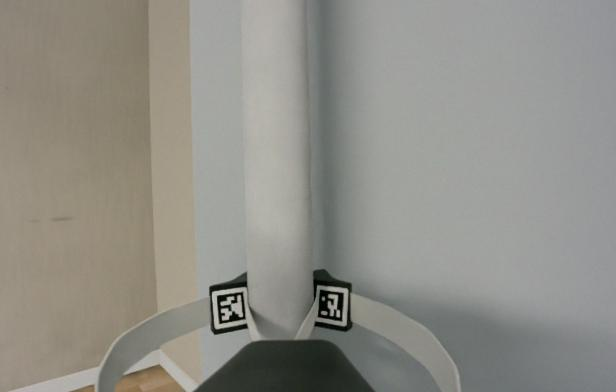

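Request:
move(r2={"base": {"translate_m": -0.256, "strafe_m": -0.082}, "joints": {"wrist_yaw_rad": 0.02}, "pace": "slow", "speeds": {"wrist_yaw_rad": 0.07}, "contact_limits": {"translate_m": 0.8}}, blocking=false)

Request:
wait(seconds=4, cameras=[])

Request:
move(r2={"base": {"translate_m": -0.225, "strafe_m": -0.145}, "joints": {"wrist_yaw_rad": 0.28}, "pace": "slow", "speeds": {"wrist_yaw_rad": 0.1}, "contact_limits": {"translate_m": 0.8}}, blocking=false)

Request:
wait(seconds=4, cameras=["r2_wrist_camera", "r2_head_right_camera", "r1_head_right_camera"])

Scene clock: 428.73 s.
move: r2 moving
r1: as last shown
r1.lidar_m: 0.93 1.09 2.30 2.37 2.08 1.98 2.00 2.55 2.40 1.24 0.97 1.13
r1.motor_effort: lift_m=+24(24) arm_m=-3(4) wheel_0=+3(3) wheel_1=+1(2) wheel_2=+1(1)
r1.servo_current: wrist_yaw_rad=39(59) wrist_pitch_rad=39(46) wrist_roll_rad=59(72) gripper_m=46(46)
r1.wrist_depth_mm: 1255 1255 1255 1255 1229 1255 1255 / 1229 1255 1255 1281 1255 1255 1281 / 1229 1255 1229 1255 1281 1229 1255 / 1255 1229 1229 1255 1042 1255 1255 / 1229 1255 1308 1042 1025 1229 362 / 1281 1281 200 1255 195 1229 1255 / 1255 1229 1255 151 1255 1255 1255
r2.base_odometry: x=-3.432 y=-0.817 heading=-1.980
r2.turned_by_wheels: +0.002
r2.turned_by_imu: +0.002
r2.base_tilt: forward=-0.6 right=+0.1
r2.lidar_m: 0.40 2.47 2.52 3.14 1.31 3.84 2.50 2.25 1.65 1.07 0.58 0.46
r2.base_status: translate_m moving; strafe_m moving
r2.joint_positions: lift_m=+0.900 arm_m=+0.000 wrist_yaw_rad=-0.110 wrist_pitch_rad=+0.001 wrist_roll_rad=+0.000 gripper_m=-0.029
r2.joint_status: wrist_yaw_rad moving
r2.measured_speeds: translate_m=-0.050 strafe_m=-0.016 rotate_rad=-0.001 lift_m=+0.000 arm_m=+0.000 wrist_yaw_rad=+0.070 wrist_pitch_rad=+0.000 wrist_roll_rad=+0.000
r2.motor_effort: lift_m=+20(20) arm_m=-4(4) wheel_0=+0(11) wheel_1=-8(10) wheel_2=+26(26)
r2.servo_current: wrist_yaw_rad=91(150) wrist_pitch_rad=46(46) wrist_roll_rad=52(52) gripper_m=111(111)
r2.contact_limits: translate_m 0.8
r2.hand_pose: x=+0.4480 y=-0.1186 z=+1.0777 quat_wxyz=(+0.998, +0.000, +0.001, -0.055) (m; r2's base frame)
r2.wrist_depth_mm: - - 249 164 230 222 217 / - - 250 164 233 224 217 / - - 252 170 234 226 220 / - - 252 170 235 228 221 / - - 255 166 237 229 223 / - - 181 167 234 229 223 / - - 259 - 236 229 224
pictures: none

Scene clock: 432.20 s.
earlier move: r2 off_target
r1.base_odometry: x=-1.045 y=+1.145 heading=-1.913
r1.turned_by_wheels: +0.000
r1.turned_by_imu: +0.000
r1.base_tilt: forward=-1.6 right=+1.3
r1.lidar_m: 0.90 1.10 2.31 2.37 2.08 1.95 2.04 2.55 2.40 1.25 0.97 1.19
r1.base_status: not commanded
r1.joint_positions: lift_m=+1.150 arm_m=+0.000 wrist_yaw_rad=+0.002 wrist_pitch_rad=+1.568 wrist_roll_rad=+1.568 gripper_m=+0.080
r1.joint_status: not commanded
r1.measured_speeds: all 0
r1.motor_effort: lift_m=+24(24) arm_m=-4(4) wheel_0=+3(3) wheel_1=+1(2) wheel_2=+1(1)
r1.servo_current: wrist_yaw_rad=33(72) wrist_pitch_rad=46(52) wrist_roll_rad=52(72) gripper_m=39(52)
r1.hand_pose: x=+0.1720 y=-0.0874 z=+1.0394 quat_wxyz=(+0.502, +0.500, +0.500, -0.498) (m; r1's base frame)
r1.wrist_depth_mm: 1255 1229 1229 1255 1281 1281 1255 / 1255 1255 1255 1255 1255 1229 1255 / 1281 1255 1255 1255 1229 1255 1255 / 1229 1255 1255 1255 1042 1255 1229 / 1255 1255 1255 1042 1042 1255 362 / 1255 1281 199 1255 194 1255 1255 / 1255 1229 1255 151 1281 1255 1255
r2.base_odometry: x=-3.407 y=-0.563 heading=-1.980
r2.turned_by_wheels: +0.000
r2.turned_by_imu: +0.123
r2.base_tilt: forward=-0.7 right=+0.0
r2.lidar_m: 0.38 2.68 2.80 1.40 1.29 2.95 2.14 2.05 1.51 1.10 0.62 0.46
r2.base_status: done
r2.joint_positions: lift_m=+0.900 arm_m=+0.000 wrist_yaw_rad=+0.046 wrist_pitch_rad=+0.001 wrist_roll_rad=+0.000 gripper_m=-0.029
r2.joint_status: wrist_yaw_rad off_target (ended at +0.046, target +0.020)
r2.measured_speeds: all 0
r2.on_its_own: wrist_yaw_rad is at rest, and its servo_current (176 mA) is outside its rest range (0 to 104 mA)
r2.motor_effort: lift_m=+20(21) arm_m=-5(6) wheel_0=+11(15) wheel_1=-2(10) wheel_2=+16(29)
r2.servo_current: wrist_yaw_rad=176(176) wrist_pitch_rad=39(46) wrist_roll_rad=39(59) gripper_m=104(117)
r2.contact_limits: translate_m 0.8
r2.hand_pose: x=+0.4631 y=-0.0741 z=+1.0777 quat_wxyz=(+1.000, +0.000, +0.001, +0.023) (m; r2's base frame)
r2.wrist_depth_mm: - - 256 173 226 214 206 / - - 256 165 227 215 - / - - 259 171 228 216 208 / - - 259 171 230 217 210 / - - 262 171 231 219 211 / - - 182 167 227 220 211 / - - - - 232 217 212
wait: 3.47 of 4 s (r2 has come to rest)
pictures: none
No camera images: "cameras" was empty.

Scene clock: 432.70 s.
move: r2 moving
r1: as last shown
r1.lidar_m: 0.92 1.05 2.30 2.36 2.10 1.96 2.03 2.54 2.40 1.26 0.98 1.18
r1.motor_effort: lift_m=+24(24) arm_m=-3(4) wheel_0=+3(4) wheel_1=+1(2) wheel_2=+0(1)
r1.servo_current: wrist_yaw_rad=52(65) wrist_pitch_rad=39(52) wrist_roll_rad=39(65) gripper_m=46(46)
r1.wrist_depth_mm: 1281 1281 1281 1255 1255 1229 1255 / 1255 1255 1281 1255 1281 1281 1255 / 1229 1281 1229 1229 1229 1255 1229 / 1255 1255 1229 1255 1042 1255 1255 / 1229 1229 1255 1042 1042 1281 364 / 1255 1255 200 1229 195 1229 1255 / 1281 1281 1281 151 1255 1255 1229
r2.base_odometry: x=-3.409 y=-0.549 heading=-1.978
r2.turned_by_wheels: +0.002
r2.turned_by_imu: +0.004
r2.base_tilt: forward=-0.6 right=+0.0
r2.lidar_m: 0.37 2.67 2.80 1.39 1.29 2.92 2.13 2.03 1.48 1.08 0.62 0.47
r2.base_status: translate_m moving; strafe_m moving
r2.joint_positions: lift_m=+0.900 arm_m=+0.000 wrist_yaw_rad=+0.080 wrist_pitch_rad=+0.001 wrist_roll_rad=+0.000 gripper_m=-0.029
r2.joint_status: wrist_yaw_rad moving
r2.measured_speeds: translate_m=-0.043 strafe_m=-0.028 rotate_rad=+0.001 lift_m=+0.000 arm_m=+0.000 wrist_yaw_rad=+0.110 wrist_pitch_rad=+0.000 wrist_roll_rad=+0.000
r2.motor_effort: lift_m=+20(20) arm_m=-5(5) wheel_0=+12(15) wheel_1=-8(9) wheel_2=+24(24)
r2.servo_current: wrist_yaw_rad=85(182) wrist_pitch_rad=46(46) wrist_roll_rad=46(52) gripper_m=104(111)
r2.contact_limits: translate_m 0.8
r2.hand_pose: x=+0.4654 y=-0.0642 z=+1.0777 quat_wxyz=(+0.999, +0.000, +0.001, +0.040) (m; r2's base frame)
r2.wrist_depth_mm: - - - 163 224 212 203 / - - 259 163 227 213 - / - - 262 169 228 214 204 / - - 263 169 229 215 206 / - - - 166 231 216 208 / - - 185 167 226 219 208 / - - - - 230 215 209
pictures: none

Scene clock: 436.50 s.
earlier move: r2 off_target
r1.base_odometry: x=-1.045 y=+1.145 heading=-1.913
r1.turned_by_wheels: +0.000
r1.turned_by_imu: +0.000
r1.base_tilt: forward=-1.6 right=+1.3
r1.lidar_m: 0.90 1.08 2.30 2.39 2.06 1.98 2.03 2.55 2.41 1.26 0.99 1.26
r1.base_status: not commanded
r1.joint_positions: lift_m=+1.150 arm_m=+0.000 wrist_yaw_rad=+0.002 wrist_pitch_rad=+1.568 wrist_roll_rad=+1.568 gripper_m=+0.080
r1.joint_status: not commanded
r1.measured_speeds: all 0
r1.motor_effort: lift_m=+24(24) arm_m=-3(4) wheel_0=+3(4) wheel_1=+1(2) wheel_2=+0(1)
r1.servo_current: wrist_yaw_rad=46(78) wrist_pitch_rad=39(52) wrist_roll_rad=46(65) gripper_m=46(46)
r1.hand_pose: x=+0.1720 y=-0.0874 z=+1.0394 quat_wxyz=(+0.502, +0.500, +0.500, -0.498) (m; r1's base frame)
r1.wrist_depth_mm: 1255 1255 1255 1229 1308 1229 1281 / 1255 1255 1255 1255 1255 1229 1229 / 1255 1281 1255 1255 1255 1255 1229 / 1255 1281 1255 1281 1060 1229 1229 / 1255 1229 1255 1042 1060 1255 364 / 1255 1229 200 1281 195 1255 1255 / 1255 1229 1255 151 1255 1255 1255
r2.base_odometry: x=-3.451 y=-0.299 heading=-1.979
r2.turned_by_wheels: -0.001
r2.turned_by_imu: +0.219
r2.base_tilt: forward=-0.6 right=+0.1
r2.lidar_m: 0.42 2.88 3.28 1.40 4.03 2.25 1.85 1.85 1.17 0.96 0.57 0.46
r2.base_status: done
r2.joint_positions: lift_m=+0.900 arm_m=+0.000 wrist_yaw_rad=+0.302 wrist_pitch_rad=+0.001 wrist_roll_rad=+0.000 gripper_m=-0.029
r2.joint_status: wrist_yaw_rad off_target (ended at +0.302, target +0.280)
r2.measured_speeds: all 0
r2.on_its_own: wrist_yaw_rad is at rest, and its servo_current (124 mA) is outside its rest range (0 to 104 mA)
r2.motor_effort: lift_m=+20(21) arm_m=-6(7) wheel_0=+6(21) wheel_1=-2(11) wheel_2=+12(29)
r2.servo_current: wrist_yaw_rad=124(182) wrist_pitch_rad=39(46) wrist_roll_rad=52(59) gripper_m=104(111)
r2.contact_limits: translate_m 0.8
r2.hand_pose: x=+0.4724 y=+0.0022 z=+1.0777 quat_wxyz=(+0.989, +0.000, +0.001, +0.150) (m; r2's base frame)
r2.wrist_depth_mm: - - - 166 213 189 173 / - - - 166 215 189 174 / - - - 167 216 191 176 / - - - 167 219 195 - / - - - 167 220 193 178 / - - 183 168 179 194 178 / - - - - 222 187 179
wait: 3.80 of 4 s (r2 has come to rest)
pictures: r1_head_right_camera, r2_head_right_camera, r2_wrist_camera
Images, in order (width x height): r1_head_right_camera 420x672, r2_head_right_camera 420x672, r2_wrist_camera 616x392.

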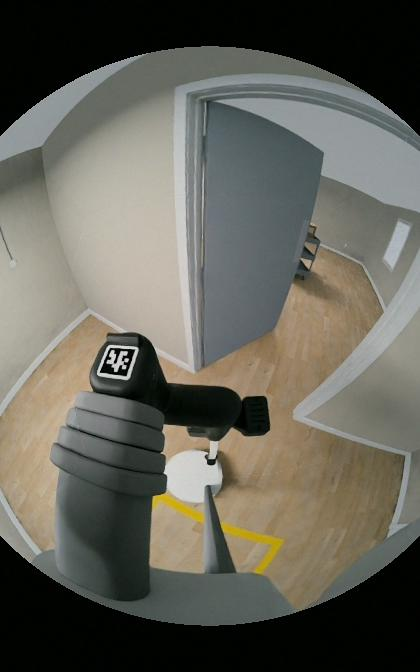

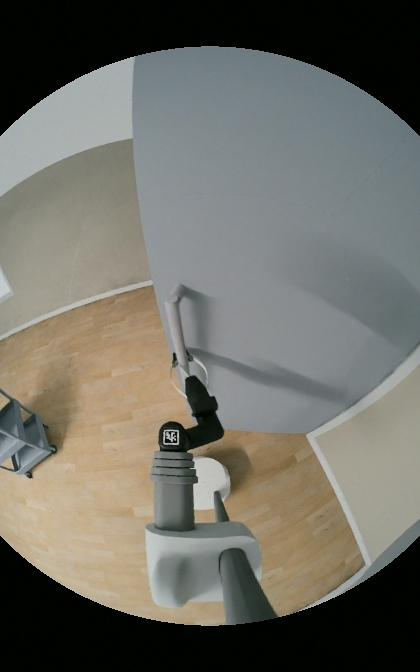

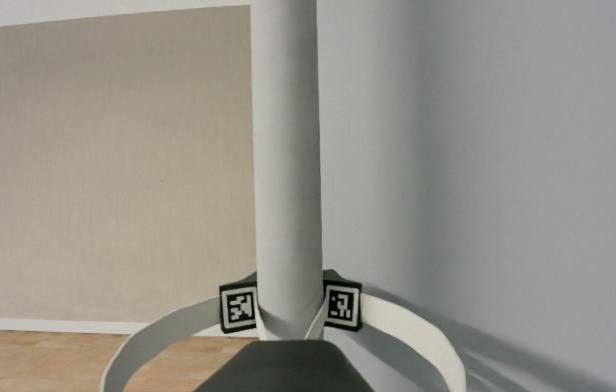

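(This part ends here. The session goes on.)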